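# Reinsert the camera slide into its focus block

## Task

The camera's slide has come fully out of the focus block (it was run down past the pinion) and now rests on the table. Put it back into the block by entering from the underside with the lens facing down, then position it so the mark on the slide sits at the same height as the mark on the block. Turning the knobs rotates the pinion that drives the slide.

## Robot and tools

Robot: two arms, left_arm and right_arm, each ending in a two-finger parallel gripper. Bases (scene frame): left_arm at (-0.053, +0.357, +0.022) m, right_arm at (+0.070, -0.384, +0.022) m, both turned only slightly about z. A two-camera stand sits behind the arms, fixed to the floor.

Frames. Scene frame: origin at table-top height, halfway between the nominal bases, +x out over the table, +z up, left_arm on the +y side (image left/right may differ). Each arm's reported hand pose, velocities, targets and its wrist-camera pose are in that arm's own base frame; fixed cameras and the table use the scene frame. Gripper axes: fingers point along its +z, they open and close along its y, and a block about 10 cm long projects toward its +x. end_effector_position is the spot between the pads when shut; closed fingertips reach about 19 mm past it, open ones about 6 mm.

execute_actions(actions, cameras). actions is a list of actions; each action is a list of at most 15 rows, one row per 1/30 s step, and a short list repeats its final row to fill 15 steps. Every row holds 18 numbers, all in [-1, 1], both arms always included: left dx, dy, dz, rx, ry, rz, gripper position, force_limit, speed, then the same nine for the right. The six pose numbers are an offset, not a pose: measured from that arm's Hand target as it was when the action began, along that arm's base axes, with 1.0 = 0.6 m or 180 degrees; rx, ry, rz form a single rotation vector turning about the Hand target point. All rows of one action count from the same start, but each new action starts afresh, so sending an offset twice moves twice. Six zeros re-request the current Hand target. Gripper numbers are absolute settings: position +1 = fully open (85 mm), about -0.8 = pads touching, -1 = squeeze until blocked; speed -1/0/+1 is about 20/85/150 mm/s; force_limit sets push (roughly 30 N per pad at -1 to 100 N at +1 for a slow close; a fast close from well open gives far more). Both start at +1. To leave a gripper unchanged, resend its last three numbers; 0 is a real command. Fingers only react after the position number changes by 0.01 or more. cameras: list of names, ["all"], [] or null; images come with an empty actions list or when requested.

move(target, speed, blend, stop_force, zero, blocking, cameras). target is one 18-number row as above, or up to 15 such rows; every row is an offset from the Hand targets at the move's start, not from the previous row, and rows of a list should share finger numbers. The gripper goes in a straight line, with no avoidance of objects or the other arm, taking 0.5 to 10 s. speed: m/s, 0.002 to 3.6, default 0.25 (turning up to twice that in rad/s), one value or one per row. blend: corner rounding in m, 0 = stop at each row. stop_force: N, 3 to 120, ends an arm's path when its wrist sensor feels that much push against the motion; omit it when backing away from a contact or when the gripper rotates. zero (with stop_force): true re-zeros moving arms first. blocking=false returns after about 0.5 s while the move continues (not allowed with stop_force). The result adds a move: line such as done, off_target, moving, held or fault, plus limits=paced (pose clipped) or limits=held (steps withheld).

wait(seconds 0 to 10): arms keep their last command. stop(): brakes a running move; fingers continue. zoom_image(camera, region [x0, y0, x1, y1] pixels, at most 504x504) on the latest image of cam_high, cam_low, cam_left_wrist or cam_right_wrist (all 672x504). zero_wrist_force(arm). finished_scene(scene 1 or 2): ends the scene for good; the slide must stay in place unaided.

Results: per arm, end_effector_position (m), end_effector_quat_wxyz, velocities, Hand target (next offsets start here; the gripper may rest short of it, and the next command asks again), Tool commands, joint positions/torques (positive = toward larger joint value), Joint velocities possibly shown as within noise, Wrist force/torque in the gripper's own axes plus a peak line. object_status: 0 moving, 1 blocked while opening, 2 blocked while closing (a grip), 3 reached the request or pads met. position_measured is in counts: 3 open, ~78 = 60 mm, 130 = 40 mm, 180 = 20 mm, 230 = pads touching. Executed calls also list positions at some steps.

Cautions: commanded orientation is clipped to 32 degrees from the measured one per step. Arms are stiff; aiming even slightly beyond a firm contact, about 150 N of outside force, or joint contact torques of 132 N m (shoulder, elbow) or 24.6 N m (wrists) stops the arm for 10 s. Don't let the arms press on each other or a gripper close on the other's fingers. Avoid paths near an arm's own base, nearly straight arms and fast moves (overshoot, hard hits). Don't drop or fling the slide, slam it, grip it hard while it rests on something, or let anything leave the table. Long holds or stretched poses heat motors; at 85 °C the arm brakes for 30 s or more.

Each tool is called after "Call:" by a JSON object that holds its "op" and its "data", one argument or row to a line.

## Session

Call:
{"op": "execute_actions", "data": {
  "actions": []
}}

Call:
{"op": "zoom_image", "data": {
  "camera": "cam_high",
  "region": [200, 100, 500, 350]
}}

Scene clock: 0.00 s.
left_arm: end_effector_position=(+0.9294, -0.0341, +0.0803) position_measured=3 object_status=3 end_effector_quat_wxyz=(-0.184, +0.809, +0.063, +0.554) | right_arm: end_effector_position=(+0.8105, +0.1581, +0.2470) position_measured=3 object_status=3 end_effector_quat_wxyz=(+0.042, +0.767, -0.640, +0.005)
Joint positions: left_arm=[-0.368 -0.449 1.228 -3.486 -0.853 -3.195] | right_arm=[3.512 -2.564 -0.28 -1.937 1.521 -1.378]
Joint velocities: within noise
Joint torques (N m): no reading
Wrist force (N): no reading
Wrist torque (N m): no reading
Wrist force, peak (N): no reading
Hand target: left_arm +0.9294, -0.0341, +0.0803; -0.184, +0.809, +0.063, +0.554 | right_arm +0.8105, +0.1581, +0.2470; +0.042, +0.767, -0.640, +0.005
Tool commands: left_gripper/position=+1.0 left_gripper/force_limit=+1.0 left_gripper/speed=+1.0 right_gripper/position=+1.0 right_gripper/force_limit=+1.0 right_gripper/speed=+1.0
camera_calibration:
cam_left_wrist: T_world_to_cam=[[0.323657, -0.921514, -0.214612, -0.308062], [-0.649717, -0.0515653, -0.758425, 0.681852], [0.687833, 0.384907, -0.615413, -0.449738], [0, 0, 0, 1]] pos_world=[0.852062, -0.0756161, 0.174246]
cam_right_wrist: T_world_to_cam=[[-0.97767, -0.194743, 0.0789663, 0.805712], [-0.16295, 0.939825, 0.300293, -0.0761464], [-0.132694, 0.28072, -0.950573, 0.425647], [0, 0, 0, 1]] pos_world=[0.831794, 0.108983, 0.363851]

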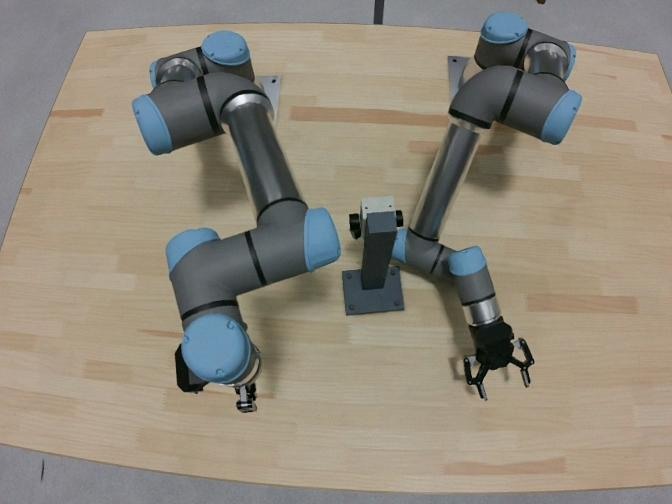

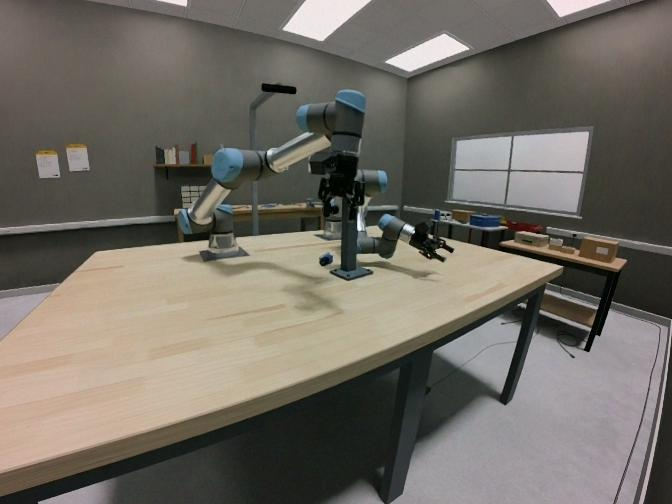

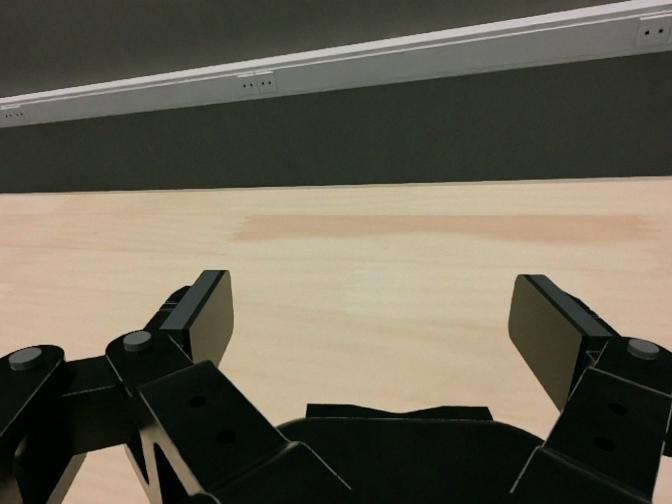

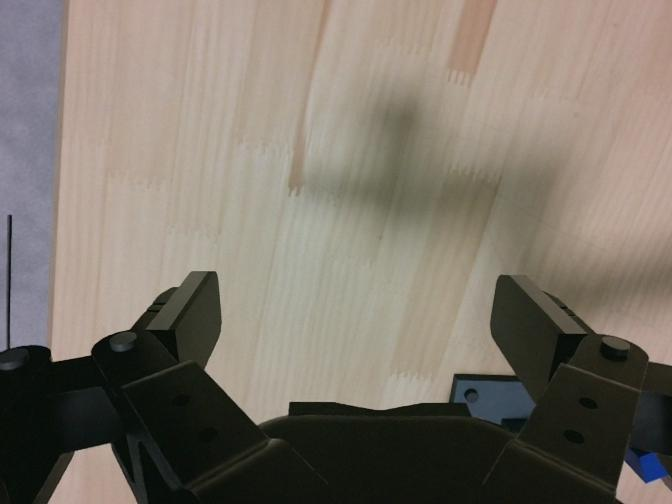

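Scaled by 1.680.

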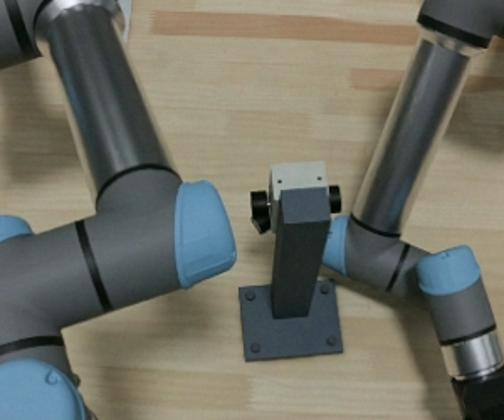

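Call:
{"op": "move", "data": {
  "target": [
    [-0.1323,0.0568,0.4667,0,0,0,1,1,1,-0.13,-0.05,0.10,0.03,-0.1684,0.1819,1,1,1],
    [-0.549,-0.0432,0.5667,-0.0697,0.1859,-0.011,1,1,1,-0.2675,-0.0968,0.1383,0.0599,-0.3368,0.3638,1,1,1],
    [-0.8157,-0.4432,0.3167,-0.1394,0.3718,-0.0219,1,1,1,-0.4767,0.0532,0.0217,0.1197,-0.6735,0.7274,1,1,1]
  ],
  "speed": 0.35,
  "blend": [0.03,0.03,0],
  "cameras": ["all"]
}}

Scene clock: 78.03 s.
left_arm: end_effector_position=(+0.4434, -0.2949, +0.2735) position_measured=3 object_status=3 end_effector_quat_wxyz=(-0.002, +0.999, +0.038, +0.007) | right_arm: end_effector_position=(+0.5422, +0.1766, +0.2691) position_measured=3 object_status=3 end_effector_quat_wxyz=(+0.517, -0.555, -0.453, -0.469)
Joint positions: left_arm=[-0.847 -1.51 1.655 -1.721 -1.558 -4.064] | right_arm=[3.244 -2.25 -1.825 0.759 2.985 -3.164]
Joint torques (N m): left_arm=[-4.92 -21.03 -17.17 -5.2 -1.12 -1.61] | right_arm=[-6.41 51.85 6.53 -0.96 -1.82 1.02]
Wrist force (N): left_arm=[-2.0 2.2 -0.3] | right_arm=[2.5 -0.7 0.1]
Wrist torque (N m): left_arm=[0.26 0.11 0.33] | right_arm=[-0.01 -0.10 -0.03]
Wrist force, peak (N): left_arm=[-2.4 2.8 0.2] | right_arm=[3.7 -2.2 -0.5]
Hand target: left_arm +0.4433, -0.2951, +0.2734; -0.002, +0.999, +0.038, +0.006 (not the last commanded pose) | right_arm +0.5422, +0.1766, +0.2691; +0.517, -0.555, -0.453, -0.469 (not the last commanded pose)
Off the commanded pose: left_arm 0.007 m, 1 deg | right_arm 0.024 m, 13 deg.
move: held (right_arm; a check stopped the path), off_target (left_arm; braked when a check withheld steps of right_arm); path passed 2 of 3 targets; limits=held
pose unreachable (right arm): on one or more control steps of this call, first in action 0 (counted from 0), this arm could not follow its commanded pose, so it was not sent that pose on those steps. It may still have moved: this result reports where it is.
cause: moving toward the commanded pose would bring two parts of the arm too close to each other (its gripper and another part of the arm, with joints 4 (wrist 1) to 6 (wrist 3) between them, 10 mm apart when it was first held).
camera_calibration:
cam_left_wrist: T_world_to_cam=[[0.0955211, -0.995306, -0.0155755, -0.324657], [-0.937945, -0.0952343, 0.333452, 0.315444], [-0.33337, -0.0172427, -0.942638, 0.527555], [0, 0, 0, 1]] pos_world=[0.502752, -0.283995, 0.387052]
cam_right_wrist: T_world_to_cam=[[0.988817, -0.0756868, -0.128504, -0.486155], [-0.147671, -0.376392, -0.914616, 0.407175], [0.0208567, 0.923364, -0.383359, 0.0564435], [0, 0, 0, 1]] pos_world=[0.539669, 0.0643441, 0.331575]

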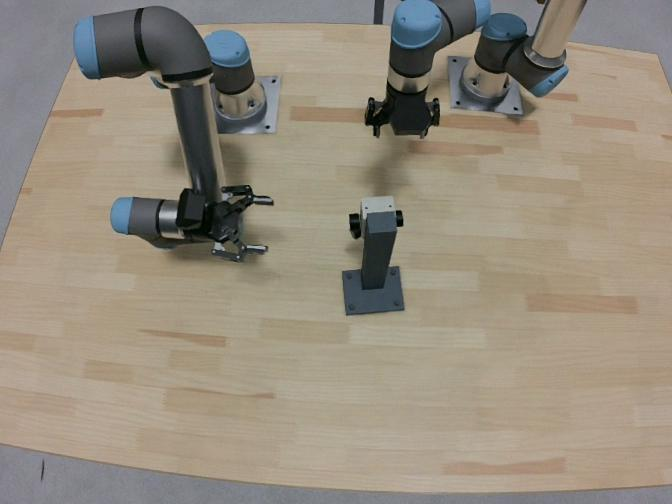

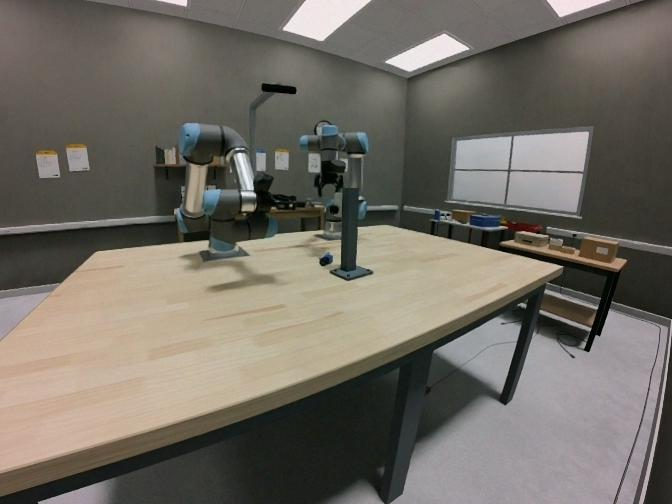

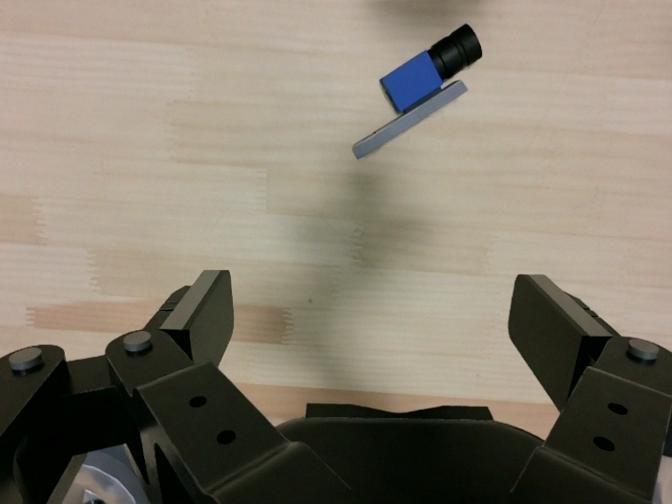

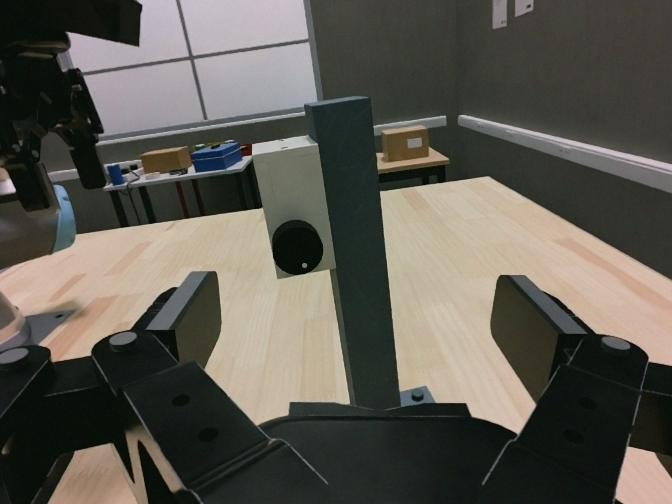

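Call:
{"op": "zoom_image", "data": {
  "camera": "cam_left_wrist",
  "region": [320, 0, 520, 180]
}}

Call:
{"op": "zoom_image", "data": {
  "camera": "cam_right_wrist",
  "region": [230, 80, 450, 420]
}}

Scaled by 2.520.

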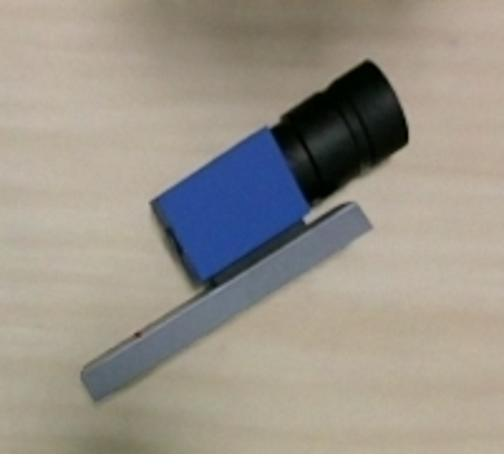

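Scaled by 1.482.

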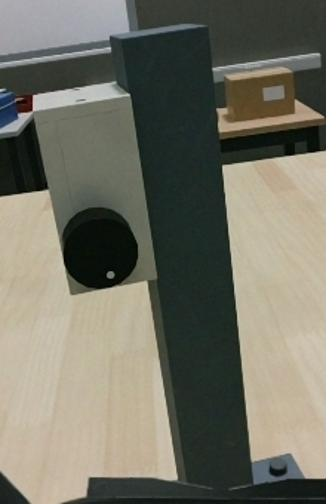

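Call:
{"op": "zoom_image", "data": {
  "camera": "cam_right_wrist",
  "region": [240, 125, 350, 285]
}}

Call:
{"op": "zoom_image", "data": {
  "camera": "cam_high",
  "region": [330, 250, 420, 330]
}}

Scaled by 3.150.

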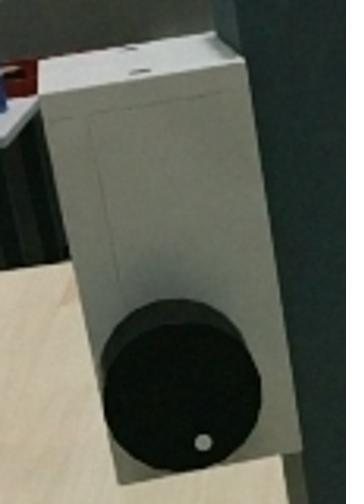

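Scaled by 5.600.

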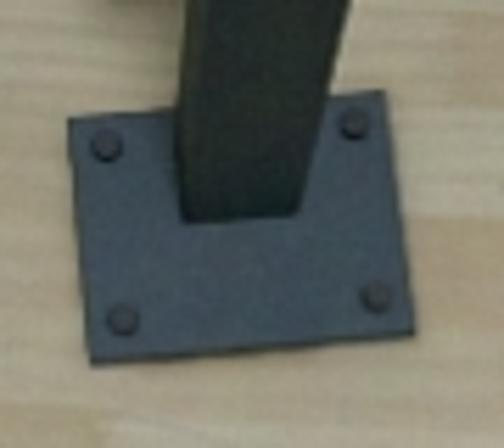

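Call:
{"op": "move", "data": {
  "target": [
    [0,-0.05,0.083,0,0,-0.5,1,1,1,0,0,0,0,0,0,1,1,1],
    [0.028,-0.125,0.095,0.54,-0.345,-0.2691,1,1,1,0,0,0,0,0,0,1,1,1],
    [0.028,-0.125,0.095,0.3634,-0.4325,-0.4605,1,1,1,0,0,0,0,0,0,1,1,1]
  ],
  "speed": [0.45,0.4,0.15],
  "blend": [0.01,0,0]
}}

Scene clock: 428.80 s.
left_arm: end_effector_position=(+0.4601, -0.3700, +0.3304) position_measured=3 object_status=3 end_effector_quat_wxyz=(+0.430, -0.430, +0.561, -0.561) | right_arm: end_effector_position=(+0.5422, +0.1766, +0.2691) position_measured=3 object_status=3 end_effector_quat_wxyz=(+0.517, -0.555, -0.453, -0.469)
Joint positions: left_arm=[-1.33 -1.604 2.017 -0.414 0.503 -4.711] | right_arm=[3.244 -2.25 -1.825 0.759 2.985 -3.164]
Joint torques (N m): left_arm=[9.56 -14.03 -26.18 0.62 1.36 -1.54] | right_arm=[-5.92 52.73 6.8 -0.76 -1.52 -1.13]
Wrist force (N): left_arm=[-2.1 -1.8 -0.2] | right_arm=[2.5 -0.5 0.1]
Wrist torque (N m): left_arm=[-0.04 -0.10 0.06] | right_arm=[0.02 -0.09 -0.03]
Wrist force, peak (N): left_arm=[-2.4 2.3 -0.4] | right_arm=[2.9 -0.6 0.0]
Hand target: left_arm +0.4601, -0.3701, +0.3304; +0.430, -0.430, +0.561, -0.561 | right_arm +0.5422, +0.1766, +0.2691; +0.517, -0.555, -0.453, -0.469
Off the commanded pose: left_arm 0.000 m, 0 deg | right_arm 0.000 m, 0 deg.
move: done

Call:
{"op": "move", "data": {
  "target": [
    [-0.0252,0.1252,-0.2667,0.5838,0.1131,-0.5343,1,1,1,0,0,0,0,0,0,1,1,1],
    [0.0115,0.1002,-0.434,0.5838,0.1131,-0.5343,1,1,1,0,0,0,0,0,0,1,1,1]
  ],
  "speed": [0.45,0.2],
  "blend": [0.01,0],
  "cameras": ["cam_left_wrist","cam_high"]
}}

Scene clock: 534.20 s.
left_arm: end_effector_position=(+0.4669, -0.3099, +0.0702) position_measured=3 object_status=3 end_effector_quat_wxyz=(+0.000, +0.446, +0.895, +0.000) | right_arm: end_effector_position=(+0.5422, +0.1766, +0.2691) position_measured=3 object_status=3 end_effector_quat_wxyz=(+0.517, -0.555, -0.453, -0.469)
Joint positions: left_arm=[-0.826 -0.843 1.243 1.171 1.571 -3.042] | right_arm=[3.244 -2.25 -1.825 0.759 2.985 -3.164]
Joint torques (N m): left_arm=[9.86 -42.9 -21.88 0.37 -1.42 1.4] | right_arm=[-3.59 52.54 6.38 -0.94 -1.52 -1.1]
Wrist force (N): left_arm=[-2.3 1.9 -0.4] | right_arm=[2.6 -0.7 0.1]
Wrist torque (N m): left_arm=[0.20 0.16 0.16] | right_arm=[-0.01 -0.12 -0.04]
Wrist force, peak (N): left_arm=[-3.1 2.1 -0.9] | right_arm=[2.9 -0.8 0.0]
Hand target: left_arm +0.4670, -0.3099, +0.0700; +0.000, +0.446, +0.895, +0.000 | right_arm +0.5422, +0.1766, +0.2691; +0.517, -0.555, -0.453, -0.469
Off the commanded pose: left_arm 0.000 m, 0 deg | right_arm 0.000 m, 0 deg.
move: done
camera_calibration:
cam_left_wrist: T_world_to_cam=[[0.78708, 0.61674, -0.0117532, -0.168621], [0.581837, -0.735939, 0.346207, -0.505178], [0.20487, -0.279331, -0.938084, 0.0105953], [0, 0, 0, 1]] pos_world=[0.424478, -0.264826, 0.182854]
Images, in order (width x height): cam_high 672x504, cam_left_wrist 672x504.

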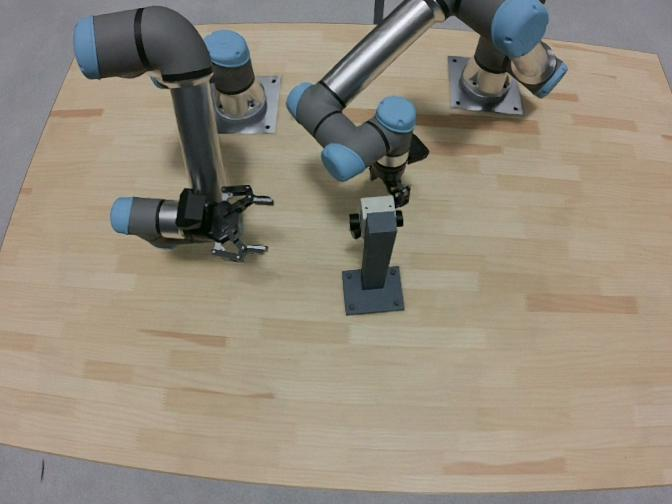

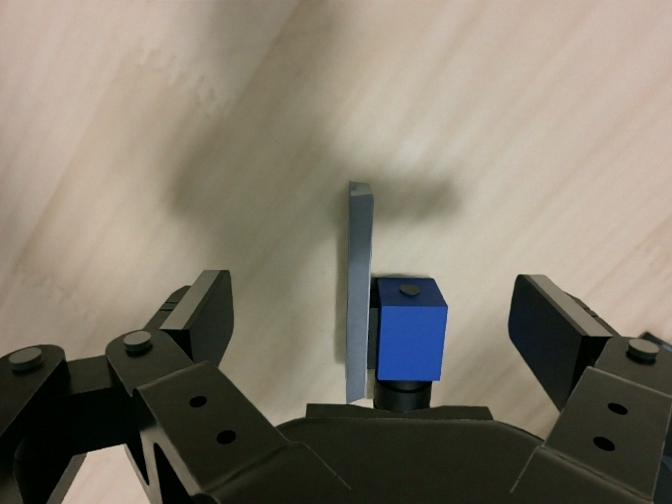

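Call:
{"op": "move", "data": {
  "target": [
    [-0.004,0.0053,-0.1133,0,0,0,0.05,-0.3,1,0,0,0,0,0,0,1,1,1],
    [-0.004,0.0053,-0.1133,0,0,0,-1,-0.3,-1,0,0,0,0,0,0,1,1,1]
  ],
  "speed": [0.12,0.1],
  "cameras": ["cam_left_wrist"]
}}

Scene clock: 562.33 s.
left_arm: end_effector_position=(+0.4646, -0.3067, +0.0020) position_measured=206 object_status=0 end_effector_quat_wxyz=(+0.000, +0.446, +0.895, +0.000) | right_arm: end_effector_position=(+0.5422, +0.1766, +0.2691) position_measured=3 object_status=3 end_effector_quat_wxyz=(+0.517, -0.555, -0.453, -0.469)
Joint positions: left_arm=[-0.825 -0.776 1.314 1.032 1.571 -3.041] | right_arm=[3.244 -2.25 -1.825 0.759 2.985 -3.164]
Joint torques (N m): left_arm=[9.12 -42.79 -9.27 0.72 -0.97 1.06] | right_arm=[-4.29 52.42 6.01 -0.83 -1.37 -1.01]
Wrist force (N): left_arm=[-1.6 1.8 -4.1] | right_arm=[2.4 -0.9 0.1]
Wrist torque (N m): left_arm=[-0.03 0.05 0.15] | right_arm=[-0.04 -0.08 -0.04]
Wrist force, peak (N): left_arm=[-1.6 1.8 -4.2] | right_arm=[2.8 -0.8 0.3]
Hand target: left_arm +0.4646, -0.3068, +0.0020; +0.000, +0.446, +0.895, +0.000 | right_arm +0.5422, +0.1766, +0.2691; +0.517, -0.555, -0.453, -0.469
Off the commanded pose: left_arm 0.000 m, 0 deg | right_arm 0.000 m, 0 deg.
move: done
camera_calibration:
cam_left_wrist: T_world_to_cam=[[0.787126, 0.616681, -0.0117254, -0.169623], [0.581774, -0.735988, 0.346208, -0.47786], [0.20487, -0.279331, -0.938084, -0.0520171], [0, 0, 0, 1]] pos_world=[0.422179, -0.261626, 0.114654]
Images, in order (width x height): cam_left_wrist 672x504.

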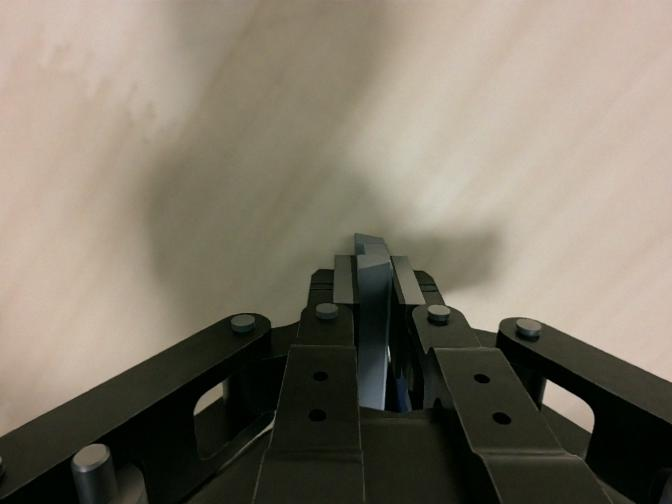

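Call:
{"op": "move", "data": {
  "target": [
    [0,0,0.1,0,0,0,-1,-0.3,-1,0,0,0,0,0,0,1,1,1],
    [-0.0793,0.128,0.1,0,0,-0.2778,-1,-0.3,-1,0,0,0,0,0,0,1,1,1],
    [-0.0793,0.128,0.0008,0,0,-0.2778,-1,-0.3,-1,0,0,0,0,0,0,1,1,1],
    [-0.0793,0.128,0.0008,0,0,-0.2778,0.15,-0.3,0,0,0,0,0,0,0,1,1,1],
    [-0.0793,0.128,0.13,0,0,-0.2778,0.15,-0.3,0,0,0,0,0,0,0,1,1,1],
    [-0.0745,-0.039,0.13,0,0,-0.2778,0.15,-0.3,0,0,0,0,0,0,0,1,1,1]
  ],
  "speed": [0.2,0.4,0.1,0.1,0.25,0.25],
  "blend": [0.01,0.01,0,0,0.02,0],
  "cameras": ["cam_left_wrist"]
}}

Scene clock: 581.27 s.
left_arm: end_effector_position=(+0.4199, -0.3300, +0.0800) position_measured=110 object_status=3 end_effector_quat_wxyz=(+0.000, +0.783, +0.622, +0.000) | right_arm: end_effector_position=(+0.5422, +0.1766, +0.2691) position_measured=3 object_status=3 end_effector_quat_wxyz=(+0.517, -0.555, -0.453, -0.469)
Joint positions: left_arm=[-0.918 -0.914 1.339 1.145 1.571 -2.262] | right_arm=[3.244 -2.25 -1.825 0.759 2.985 -3.164]
Joint torques (N m): left_arm=[-7.09 -38.68 -21.05 4.18 -1.38 -1.46] | right_arm=[-3.63 52.02 7.38 -0.74 -1.26 -0.99]
Wrist force (N): left_arm=[-2.0 2.0 -0.5] | right_arm=[2.3 -0.9 0.2]
Wrist torque (N m): left_arm=[0.22 0.10 0.33] | right_arm=[-0.05 -0.07 -0.04]
Wrist force, peak (N): left_arm=[3.7 -0.9 -23.9] | right_arm=[2.8 -0.8 0.0]
Hand target: left_arm +0.4199, -0.3302, +0.0800; +0.000, +0.783, +0.622, +0.000 | right_arm +0.5422, +0.1766, +0.2691; +0.517, -0.555, -0.453, -0.469
Off the commanded pose: left_arm 0.000 m, 0 deg | right_arm 0.000 m, 0 deg.
move: done
camera_calibration:
cam_left_wrist: T_world_to_cam=[[0.978347, -0.20664, -0.0117407, -0.471082], [-0.189888, -0.91871, 0.346287, -0.232294], [-0.082343, -0.336559, -0.938055, 0.12552], [0, 0, 0, 1]] pos_world=[0.427107, -0.268511, 0.192654]
Images, in order (width x height): cam_left_wrist 672x504.

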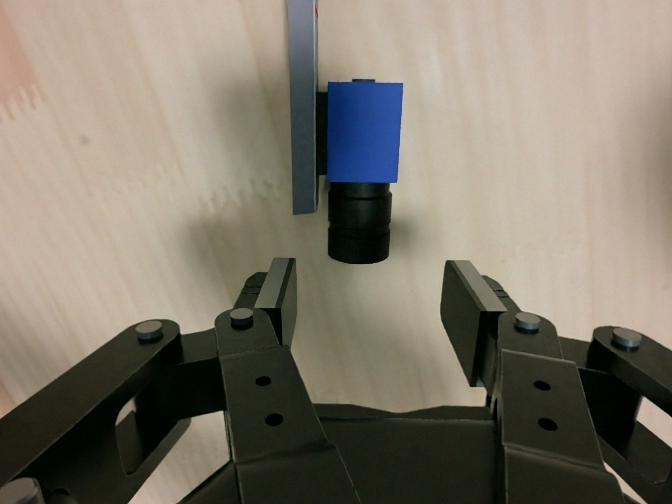

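Call:
{"op": "move", "data": {
  "target": [
    [-0.0015,-0.0065,-0.0833,0,0,0,0.15,-0.3,0,0,0,0,0,0,0,1,1,1],
    [-0.0015,-0.0065,-0.1367,0,0,0,0.15,-0.3,0,0,0,0,0,0,0,1,1,1],
    [-0.0015,-0.0065,-0.1367,0,0,0,-1,-0.3,-1,0,0,0,0,0,0,1,1,1]
  ],
  "speed": [0.15,0.1,0.1],
  "blend": [0.01,0,0]
}}

Call:
{"op": "move", "data": {
  "target": [
    [0,0,0.0833,0,0,0,-1,-0.3,-1,0,0,0,0,0,0,1,1,1],
    [-0.0067,0.0015,0.1033,-0.0813,-0.3517,0,-1,-0.3,-1,0,0,0,0,0,0,1,1,1]
  ],
  "speed": [0.15,0.25],
  "blend": [0.01,0],
  "cameras": ["cam_left_wrist","cam_right_wrist","cam_low"]
}}

Scene clock: 617.83 s.
left_arm: end_effector_position=(+0.4190, -0.3341, -0.0020) position_measured=158 object_status=0 end_effector_quat_wxyz=(+0.000, +0.783, +0.622, +0.000) | right_arm: end_effector_position=(+0.5422, +0.1766, +0.2691) position_measured=3 object_status=3 end_effector_quat_wxyz=(+0.517, -0.555, -0.453, -0.469)
Joint positions: left_arm=[-0.924 -0.814 1.399 0.986 1.571 -2.268] | right_arm=[3.244 -2.25 -1.825 0.759 2.985 -3.164]
Joint torques (N m): left_arm=[-5.42 -40.85 -9.21 0.27 -1.35 -1.38] | right_arm=[-3.44 51.8 7.2 -0.77 -1.21 -0.77]
Wrist force (N): left_arm=[-4.9 -0.6 -6.1] | right_arm=[2.4 -0.7 0.1]
Wrist torque (N m): left_arm=[0.21 0.23 0.25] | right_arm=[-0.02 -0.08 -0.04]
Wrist force, peak (N): left_arm=[-4.8 -0.4 -6.1] | right_arm=[2.8 -0.9 0.0]
Hand target: left_arm +0.4190, -0.3341, -0.0020; +0.000, +0.783, +0.622, +0.000 | right_arm +0.5422, +0.1766, +0.2691; +0.517, -0.555, -0.453, -0.469
Off the commanded pose: left_arm 0.000 m, 0 deg | right_arm 0.000 m, 0 deg.
move: done

Scene clock: 621.27 s.
left_arm: end_effector_position=(+0.4150, -0.3331, +0.0600) position_measured=158 object_status=2 end_effector_quat_wxyz=(+0.420, +0.660, +0.525, +0.334) | right_arm: end_effector_position=(+0.5422, +0.1766, +0.2691) position_measured=3 object_status=3 end_effector_quat_wxyz=(+0.517, -0.555, -0.453, -0.469)
Joint positions: left_arm=[-1.386 -1.18 2.142 -0.1 0.592 -2.34] | right_arm=[3.244 -2.25 -1.825 0.759 2.985 -3.164]
Joint torques (N m): left_arm=[-8.05 -35.88 -5.22 -1.1 -3.06 1.5] | right_arm=[-3.63 52.56 7.06 -0.55 -1.29 -1.11]
Wrist force (N): left_arm=[-1.4 0.9 2.3] | right_arm=[2.6 -0.6 0.1]
Wrist torque (N m): left_arm=[0.23 -0.13 0.14] | right_arm=[0.01 -0.11 -0.04]
Wrist force, peak (N): left_arm=[-4.7 -0.6 -6.0] | right_arm=[2.8 -0.9 0.1]
Hand target: left_arm +0.4150, -0.3332, +0.0600; +0.420, +0.660, +0.525, +0.334 | right_arm +0.5422, +0.1766, +0.2691; +0.517, -0.555, -0.453, -0.469
Off the commanded pose: left_arm 0.000 m, 0 deg | right_arm 0.000 m, 0 deg.
move: done
camera_calibration:
cam_left_wrist: T_world_to_cam=[[0.42697, -0.0791931, 0.900791, -0.250686], [-0.507666, -0.84535, 0.166312, -0.0620414], [0.748313, -0.528311, -0.401143, -0.335541], [0, 0, 0, 1]] pos_world=[0.326629, -0.249569, 0.101534]
cam_right_wrist: T_world_to_cam=[[0.988782, -0.075951, -0.128615, -0.486082], [-0.147876, -0.376385, -0.914586, 0.407275], [0.0210548, 0.923345, -0.383394, 0.0563499], [0, 0, 0, 1]] pos_world=[0.539669, 0.0643432, 0.331574]
Images, in order (width x height): cam_low 672x504, cam_left_wrist 672x504, cam_right_wrist 672x504.

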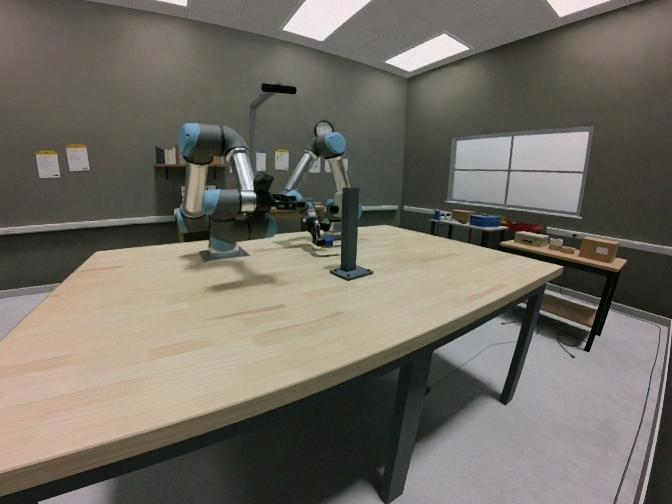

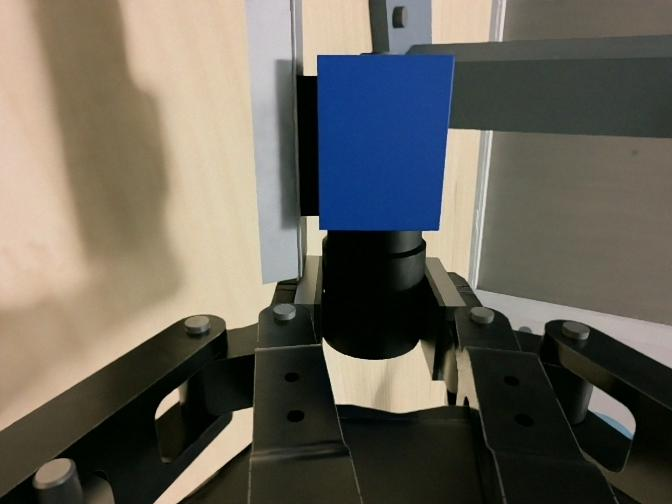

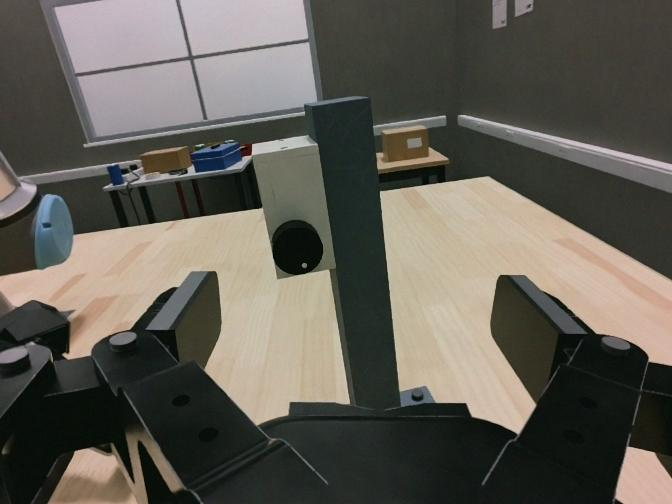

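Call:
{"op": "move", "data": {
  "target": [0,0,-0.05,0,0,0,-1,-0.3,-1,0,0,0,0,0,0,1,1,1],
  "speed": 0.1
}}

Call:
{"op": "move", "data": {
  "target": [0,0,-0.04,0,0,0,-1,-0.3,-1,0,0,0,0,0,0,1,1,1],
  "speed": 0.015,
  "stop_force": 5,
  "cameras": ["cam_left_wrist"]
}}

Scene clock: 628.00 s.
left_arm: end_effector_position=(+0.4150, -0.3332, +0.0301) position_measured=158 object_status=2 end_effector_quat_wxyz=(+0.420, +0.660, +0.525, +0.334) | right_arm: end_effector_position=(+0.5422, +0.1766, +0.2691) position_measured=3 object_status=3 end_effector_quat_wxyz=(+0.517, -0.555, -0.453, -0.469)
Joint positions: left_arm=[-1.386 -1.109 2.154 -0.183 0.591 -2.34] | right_arm=[3.244 -2.25 -1.825 0.759 2.985 -3.164]
Joint torques (N m): left_arm=[9.83 -23.44 -4.01 -0.85 -0.5 1.54] | right_arm=[-2.35 51.89 6.1 -0.8 -1.35 -1.04]
Wrist force (N): left_arm=[-1.6 0.9 2.3] | right_arm=[2.3 -0.6 0.3]
Wrist torque (N m): left_arm=[0.24 -0.08 0.14] | right_arm=[0.00 -0.07 -0.03]
Wrist force, peak (N): left_arm=[-1.6 0.8 2.5] | right_arm=[2.8 -0.5 0.2]
Hand target: left_arm +0.4150, -0.3332, +0.0300; +0.420, +0.660, +0.525, +0.334 | right_arm +0.5422, +0.1766, +0.2691; +0.517, -0.555, -0.453, -0.469
Off the commanded pose: left_arm 0.000 m, 0 deg | right_arm 0.000 m, 0 deg.
move: done

Scene clock: 630.33 s.
left_arm: end_effector_position=(+0.4150, -0.3331, +0.0138) position_measured=158 object_status=2 end_effector_quat_wxyz=(+0.420, +0.660, +0.525, +0.334) | right_arm: end_effector_position=(+0.5422, +0.1766, +0.2691) position_measured=3 object_status=3 end_effector_quat_wxyz=(+0.517, -0.555, -0.453, -0.469)
Joint positions: left_arm=[-1.386 -1.069 2.158 -0.228 0.591 -2.34] | right_arm=[3.244 -2.25 -1.825 0.759 2.985 -3.164]
Joint torques (N m): left_arm=[5.3 -40.92 -13.11 2.98 -1.27 -0.75] | right_arm=[-1.6 51.85 7.31 -0.73 -1.15 -0.9]
Wrist force (N): left_arm=[-1.1 3.5 0.9] | right_arm=[2.4 -0.3 0.1]
Wrist torque (N m): left_arm=[0.27 -0.01 0.36] | right_arm=[0.06 -0.09 -0.03]
Wrist force, peak (N): left_arm=[-1.2 18.4 -6.0] | right_arm=[2.8 -1.0 0.2]
Hand target: left_arm +0.4150, -0.3331, +0.0138; +0.420, +0.660, +0.525, +0.334 (not the last commanded pose) | right_arm +0.5422, +0.1766, +0.2691; +0.517, -0.555, -0.453, -0.469
Off the commanded pose: left_arm 0.008 m, 0 deg | right_arm 0.000 m, 0 deg.
move: contact (left_arm)
camera_calibration:
cam_left_wrist: T_world_to_cam=[[0.426798, -0.0791316, 0.900878, -0.20896], [-0.507838, -0.845239, 0.166348, -0.054327], [0.748294, -0.528497, -0.400932, -0.35405], [0, 0, 0, 1]] pos_world=[0.326528, -0.249569, 0.0553346]
Images, in order (width x height): cam_left_wrist 672x504.

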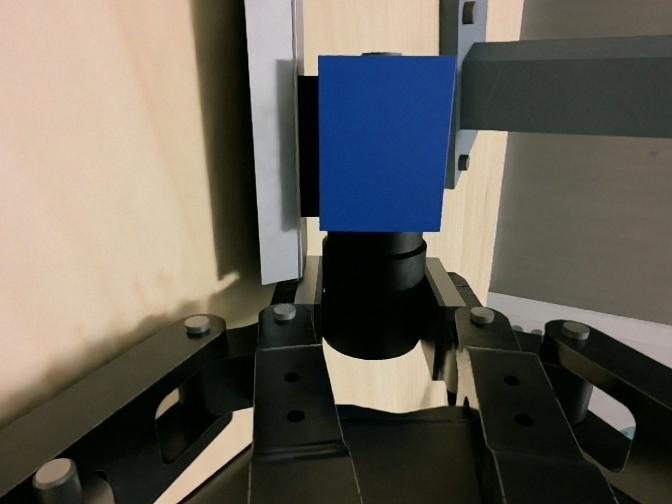

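Call:
{"op": "move", "data": {
  "target": [
    [0,0,0.0008,0,0,0,-0.12,-0.3,-1,0,0,0,0,0,0,1,1,1],
    [-0.0588,0.0136,0.029,0,0,0,-0.12,-0.3,-1,0,0,0,0,0,0,1,1,1],
    [-0.1177,0.0272,0.1,0,0,0,-0.12,-0.3,-1,0,0,0,0,0,0,1,1,1]
  ],
  "speed": [0.03,0.04,0.15],
  "blend": [0,0.005,0],
  "cameras": ["cam_left_wrist"]
}}

Scene clock: 652.37 s.
left_arm: end_effector_position=(+0.3444, -0.3168, +0.0738) position_measured=144 object_status=3 end_effector_quat_wxyz=(+0.420, +0.660, +0.525, +0.334) | right_arm: end_effector_position=(+0.5422, +0.1766, +0.2691) position_measured=3 object_status=3 end_effector_quat_wxyz=(+0.517, -0.555, -0.453, -0.469)
Joint positions: left_arm=[-1.631 -1.191 2.247 0.173 0.466 -2.762] | right_arm=[3.244 -2.25 -1.825 0.759 2.985 -3.164]
Joint torques (N m): left_arm=[-8.25 -19.56 -14.4 3.78 -3.07 -1.21] | right_arm=[-1.76 52.3 6.74 -0.7 -1.33 -0.88]
Wrist force (N): left_arm=[-1.4 4.8 0.6] | right_arm=[2.5 -0.9 0.4]
Wrist torque (N m): left_arm=[0.34 -0.02 0.45] | right_arm=[-0.04 -0.10 -0.03]
Wrist force, peak (N): left_arm=[-1.4 5.1 0.6] | right_arm=[2.9 -0.9 0.1]
Hand target: left_arm +0.3443, -0.3168, +0.0738; +0.420, +0.660, +0.525, +0.334 | right_arm +0.5422, +0.1766, +0.2691; +0.517, -0.555, -0.453, -0.469
Off the commanded pose: left_arm 0.000 m, 0 deg | right_arm 0.000 m, 0 deg.
move: done
camera_calibration:
cam_left_wrist: T_world_to_cam=[[0.426709, -0.0791806, 0.900916, -0.231627], [-0.507992, -0.845151, 0.166325, -0.0862713], [0.74824, -0.52863, -0.400857, -0.268651], [0, 0, 0, 1]] pos_world=[0.256028, -0.23327, 0.115335]
Images, in order (width x height): cam_left_wrist 672x504.

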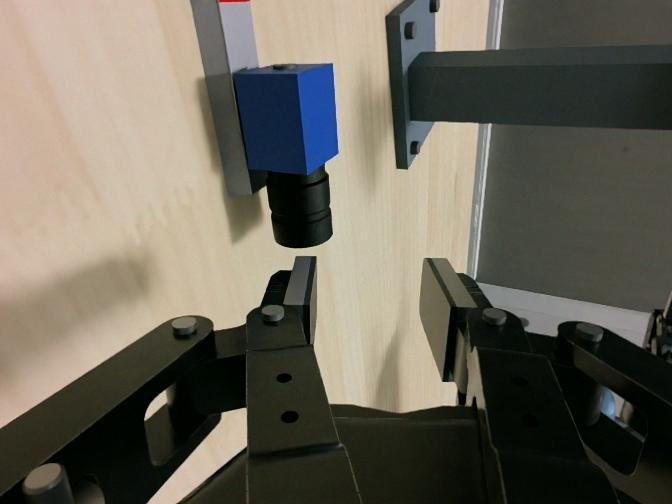

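Call:
{"op": "move", "data": {
  "target": [
    [0,0,0.08,0.03,0.13,0,0.3,-0.3,0,0,0,0,0,0,0,1,1,1],
    [0.1187,0.0505,0.0437,0.0813,0.3517,0,0.3,-0.3,0,0,0,0,0,0,0,1,1,1]
  ],
  "speed": [0.25,0.3],
  "blend": [0.02,0],
  "cameras": ["cam_left_wrist"]
}}

Scene clock: 671.60 s.
left_arm: end_effector_position=(+0.4155, -0.2865, +0.1000) position_measured=91 object_status=3 end_effector_quat_wxyz=(+0.000, +0.783, +0.622, +0.000) end_effector_velocity=(+0.000, +0.000, +0.000) end_effector_angular_velocity=(+0.003, +0.004, +0.000) | right_arm: end_effector_position=(+0.5422, +0.1766, +0.2691) position_measured=3 object_status=3 end_effector_quat_wxyz=(+0.517, -0.555, -0.453, -0.469)
Joint positions: left_arm=[-0.871 -1 1.428 1.142 1.571 -2.214] | right_arm=[3.244 -2.25 -1.825 0.759 2.985 -3.164]
Joint velocities: left_arm=[0.001 0.002 -0.003 0.005 0.001 0.002] | right_arm=[within noise]
Joint torques (N m): left_arm=[9.84 -35.21 -21.82 4.68 1.49 1.34] | right_arm=[-1.15 51.94 6.48 -0.73 -0.96 -1]
Wrist force (N): left_arm=[-1.7 2.2 -0.6] | right_arm=[2.6 -0.8 0.1]
Wrist torque (N m): left_arm=[0.23 0.06 0.15] | right_arm=[-0.02 -0.12 -0.03]
Wrist force, peak (N): left_arm=[-1.5 5.1 0.7] | right_arm=[2.9 -0.8 0.1]
Hand target: left_arm +0.4156, -0.2865, +0.1000; +0.000, +0.783, +0.622, +0.000 | right_arm +0.5422, +0.1766, +0.2691; +0.517, -0.555, -0.453, -0.469
Off the commanded pose: left_arm 0.000 m, 0 deg | right_arm 0.000 m, 0 deg.
move: done
camera_calibration:
cam_left_wrist: T_world_to_cam=[[0.978352, -0.20663, -0.0114316, -0.457718], [-0.189987, -0.918709, 0.346234, -0.20002], [-0.0820446, -0.336567, -0.938078, 0.158445], [0, 0, 0, 1]] pos_world=[0.422808, -0.225011, 0.212655]
Images, in order (width x height): cam_left_wrist 672x504.

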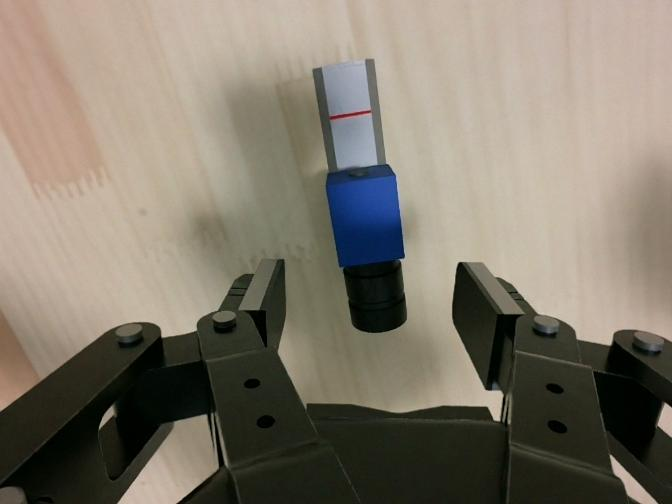

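Call:
{"op": "move", "data": {
  "target": [
    [0.0085,0.0177,-0.11,0,0,0.0422,0.3,-0.3,0,0,0,0,0,0,0,1,1,1],
    [0.0085,0.0177,-0.17,0,0,0.0422,0.3,-0.3,0,0,0,0,0,0,0,1,1,1],
    [0.0085,0.0177,-0.17,0,0,0.0422,-1,-0.3,-1,0,0,0,0,0,0,1,1,1]
  ],
  "speed": [0.2,0.1,0.1],
  "blend": [0.01,0,0],
  "cameras": ["cam_left_wrist"]
}}

Scene clock: 740.03 s.
left_arm: end_effector_position=(+0.4207, -0.2759, -0.0020) position_measured=152 object_status=0 end_effector_quat_wxyz=(+0.000, +0.740, +0.673, +0.000) | right_arm: end_effector_position=(+0.5422, +0.1766, +0.2691) position_measured=3 object_status=3 end_effector_quat_wxyz=(+0.517, -0.555, -0.453, -0.469)
Joint positions: left_arm=[-0.849 -0.88 1.522 0.928 1.571 -2.325] | right_arm=[3.244 -2.25 -1.825 0.759 2.985 -3.164]
Joint torques (N m): left_arm=[9.53 -38.04 -8.71 0.47 -0.91 -1.58] | right_arm=[-0.77 52.04 6.82 -0.73 -1.06 -0.85]
Wrist force (N): left_arm=[-1.8 2.1 -10.5] | right_arm=[2.4 -0.7 0.1]
Wrist torque (N m): left_arm=[0.22 0.06 0.30] | right_arm=[-0.02 -0.09 -0.04]
Wrist force, peak (N): left_arm=[-1.7 2.0 -10.6] | right_arm=[2.8 -0.8 -0.2]
Hand target: left_arm +0.4207, -0.2759, -0.0020; +0.000, +0.740, +0.673, +0.000 | right_arm +0.5422, +0.1766, +0.2691; +0.517, -0.555, -0.453, -0.469
Off the commanded pose: left_arm 0.000 m, 0 deg | right_arm 0.000 m, 0 deg.
move: done
camera_calibration:
cam_left_wrist: T_world_to_cam=[[0.997078, -0.0754656, -0.0118362, -0.433376], [-0.0667176, -0.935793, 0.346181, -0.210568], [-0.037201, -0.344379, -0.938093, 0.045719], [0, 0, 0, 1]] pos_world=[0.419762, -0.214008, 0.110654]
Images, in order (width x height): cam_left_wrist 672x504.

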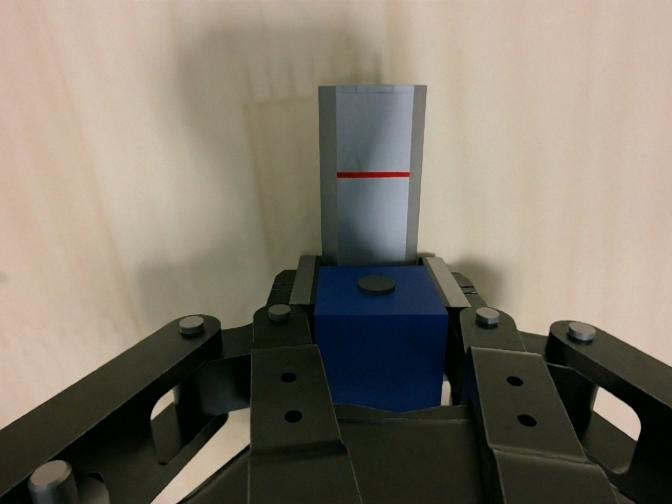

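Call:
{"op": "zoom_image", "data": {
  "camera": "cam_left_wrist",
  "region": [290, 70, 450, 290]
}}

Scaled by 2.291.

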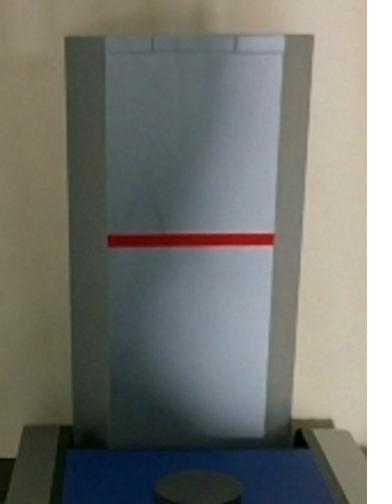

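Call:
{"op": "move", "data": {
  "target": [
    [0,0,0.1667,0,0,0,-1,-0.3,-1,0,0,0,0,0,0,1,1,1],
    [0.0322,-0.0568,0.3367,0,0,-0.4228,-1,-0.3,-1,0,0,0,0,0,0,1,1,1],
    [0.1212,-0.1307,0.37,0.3914,-0.3612,-0.3337,-1,-0.3,-1,0,0,0,0,0,0,1,1,1],
    [0.1212,-0.1307,0.2033,0.3914,-0.3612,-0.3337,-1,-0.3,-1,0,0,0,0,0,0,1,1,1],
    [0.2875,-0.1058,0.2033,0.3914,-0.3612,-0.3337,-1,-0.3,-1,0,0,0,0,0,0,1,1,1]
  ],
  "speed": [0.3,0.4,0.4,0.2,0.15],
  "blend": [0.02,0.01,0.01,0.02,0],
  "cameras": ["cam_left_wrist","cam_right_wrist"]
}}

Call:
{"op": "zoom_image", "data": {
  "camera": "cam_right_wrist",
  "region": [200, 200, 400, 400]
}}

Scene clock: 792.90 s.
left_arm: end_effector_position=(+0.5932, -0.3394, +0.1200) position_measured=152 object_status=2 end_effector_quat_wxyz=(-0.062, +0.706, +0.043, +0.704) | right_arm: end_effector_position=(+0.5422, +0.1766, +0.2691) position_measured=3 object_status=3 end_effector_quat_wxyz=(+0.517, -0.555, -0.453, -0.469)
Joint positions: left_arm=[-1.105 -0.988 1.849 -0.86 0.317 0.026] | right_arm=[3.244 -2.25 -1.825 0.759 2.985 -3.164]
Joint torques (N m): left_arm=[9.42 -52.16 -8.84 -3.24 1.59 1.41] | right_arm=[0.36 52.56 7.92 -0.73 -1.07 -0.78]
Wrist force (N): left_arm=[-3.6 0.5 0.6] | right_arm=[2.6 -0.7 0.1]
Wrist torque (N m): left_arm=[0.02 -0.07 -0.11] | right_arm=[0.00 -0.11 -0.04]
Wrist force, peak (N): left_arm=[-1.8 2.0 -10.7] | right_arm=[2.7 -1.0 0.3]
Hand target: left_arm +0.5932, -0.3394, +0.1200; -0.062, +0.706, +0.043, +0.704 | right_arm +0.5422, +0.1766, +0.2691; +0.517, -0.555, -0.453, -0.469
Off the commanded pose: left_arm 0.000 m, 0 deg | right_arm 0.000 m, 0 deg.
move: done
camera_calibration:
cam_left_wrist: T_world_to_cam=[[0.159443, -0.987179, -0.00749932, -0.42178], [-0.343038, -0.0482792, -0.93808, 0.31854], [0.92569, 0.152143, -0.346338, -0.32889], [0, 0, 0, 1]] pos_world=[0.480972, -0.350955, 0.181746]
cam_right_wrist: T_world_to_cam=[[0.988782, -0.075951, -0.128615, -0.486082], [-0.147876, -0.376385, -0.914586, 0.407275], [0.0210548, 0.923345, -0.383394, 0.0563499], [0, 0, 0, 1]] pos_world=[0.539669, 0.0643432, 0.331574]
Images, in order (width x height): cam_left_wrist 672x504, cam_right_wrist 672x504.

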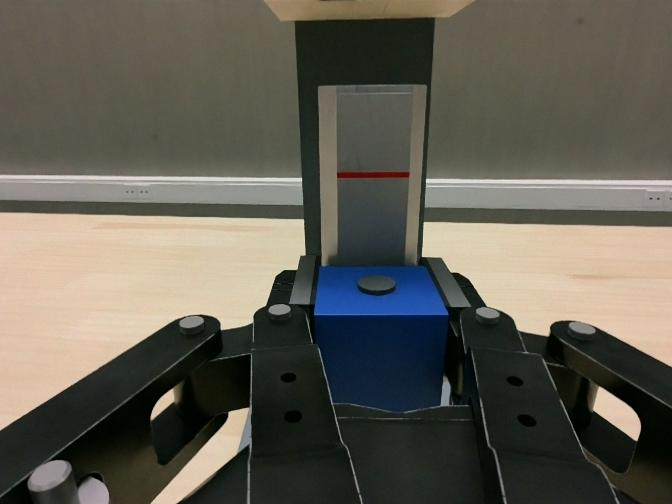

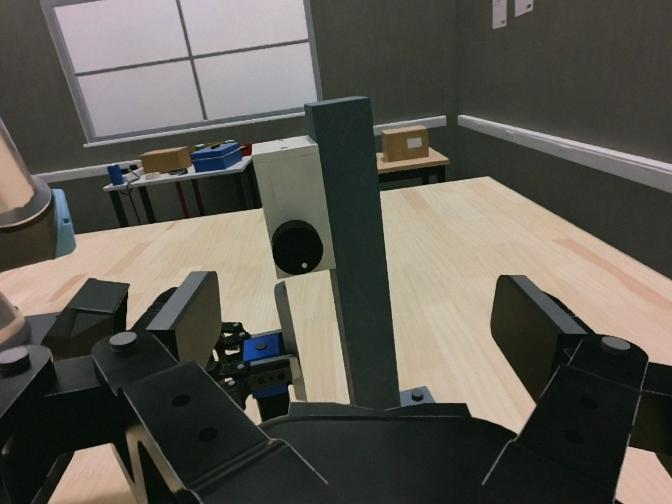

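Scaled by 2.520.

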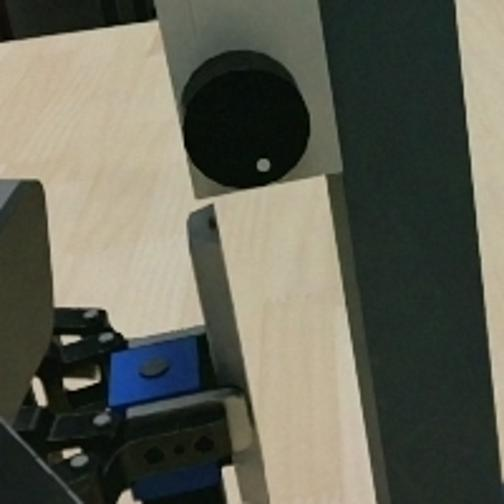

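Call:
{"op": "zoom_image", "data": {
  "camera": "cam_left_wrist",
  "region": [260, 0, 480, 270]
}}

Scaled by 1.867.

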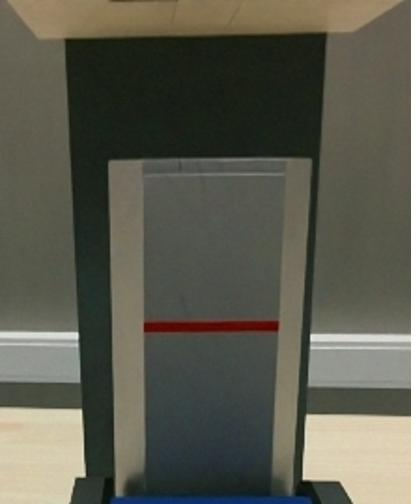

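Call:
{"op": "move", "data": {
  "target": [0.00725,0.0002,0.0283,-0.0025,-0.0004,0,-1,-0.3,-1,0,0,0,0,0,0,1,1,1],
  "speed": 0.05,
  "cameras": ["cam_left_wrist","cam_right_wrist"]
}}

Call:
{"op": "zoom_image", "data": {
  "camera": "cam_right_wrist",
  "region": [240, 230, 350, 340]
}}

Call:
{"op": "zoom_image", "data": {
  "camera": "cam_left_wrist",
  "region": [260, 0, 480, 140]
}}

Scene clock: 837.20 s.
left_arm: end_effector_position=(+0.5975, -0.3393, +0.1368) position_measured=152 object_status=2 end_effector_quat_wxyz=(-0.059, +0.706, +0.046, +0.705) | right_arm: end_effector_position=(+0.5422, +0.1766, +0.2691) position_measured=3 object_status=3 end_effector_quat_wxyz=(+0.517, -0.555, -0.453, -0.469)
Joint positions: left_arm=[-1.097 -1.014 1.834 -0.821 0.326 0.02] | right_arm=[3.244 -2.25 -1.825 0.759 2.985 -3.164]
Joint torques (N m): left_arm=[9.68 -51.84 -22.2 0.85 1.54 -1.44] | right_arm=[1.8 52.78 6.64 -0.54 -0.85 -1.11]
Wrist force (N): left_arm=[-3.8 0.6 0.6] | right_arm=[2.6 -0.7 0.2]
Wrist torque (N m): left_arm=[0.01 -0.05 0.04] | right_arm=[-0.01 -0.11 -0.03]
Wrist force, peak (N): left_arm=[-4.1 0.2 0.6] | right_arm=[2.8 -0.7 0.1]
Hand target: left_arm +0.5975, -0.3393, +0.1369; -0.059, +0.706, +0.046, +0.705 | right_arm +0.5422, +0.1766, +0.2691; +0.517, -0.555, -0.453, -0.469
Off the commanded pose: left_arm 0.000 m, 0 deg | right_arm 0.000 m, 0 deg.
move: done
camera_calibration:
cam_left_wrist: T_world_to_cam=[[0.159353, -0.987222, 0.000398781, -0.423264], [-0.341455, -0.0554952, -0.938258, 0.332443], [0.926291, 0.149378, -0.345936, -0.328414], [0, 0, 0, 1]] pos_world=[0.48517, -0.350348, 0.198476]
cam_right_wrist: T_world_to_cam=[[0.988782, -0.075951, -0.128615, -0.486082], [-0.147876, -0.376385, -0.914586, 0.407275], [0.0210548, 0.923345, -0.383394, 0.0563499], [0, 0, 0, 1]] pos_world=[0.539669, 0.0643432, 0.331574]
Images, in order (width x height): cam_left_wrist 672x504, cam_right_wrist 672x504.

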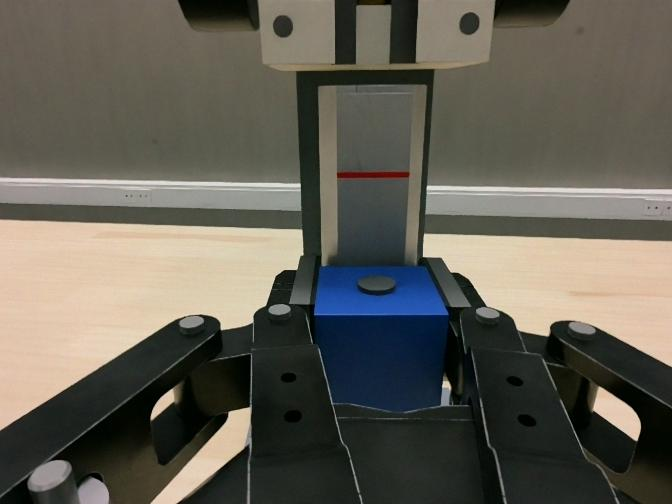

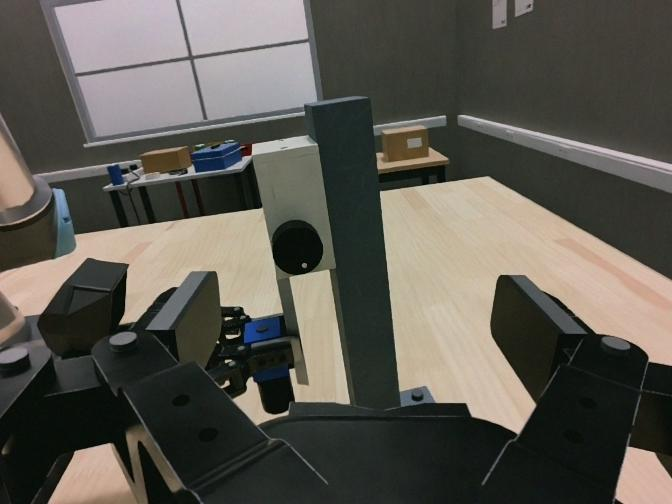

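Scaled by 4.582.

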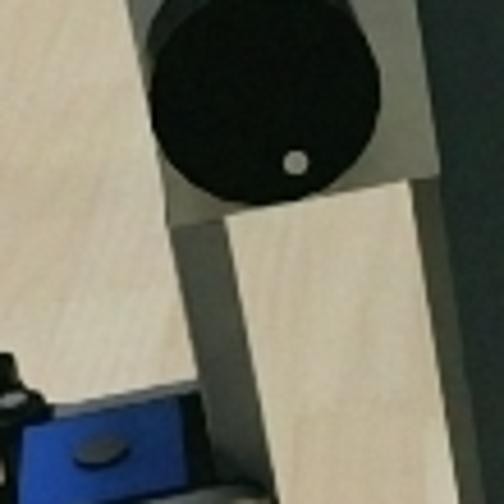

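Scaled by 2.291.

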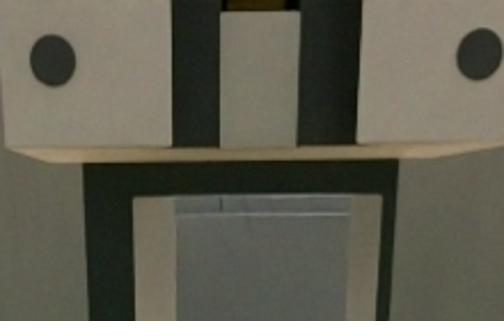

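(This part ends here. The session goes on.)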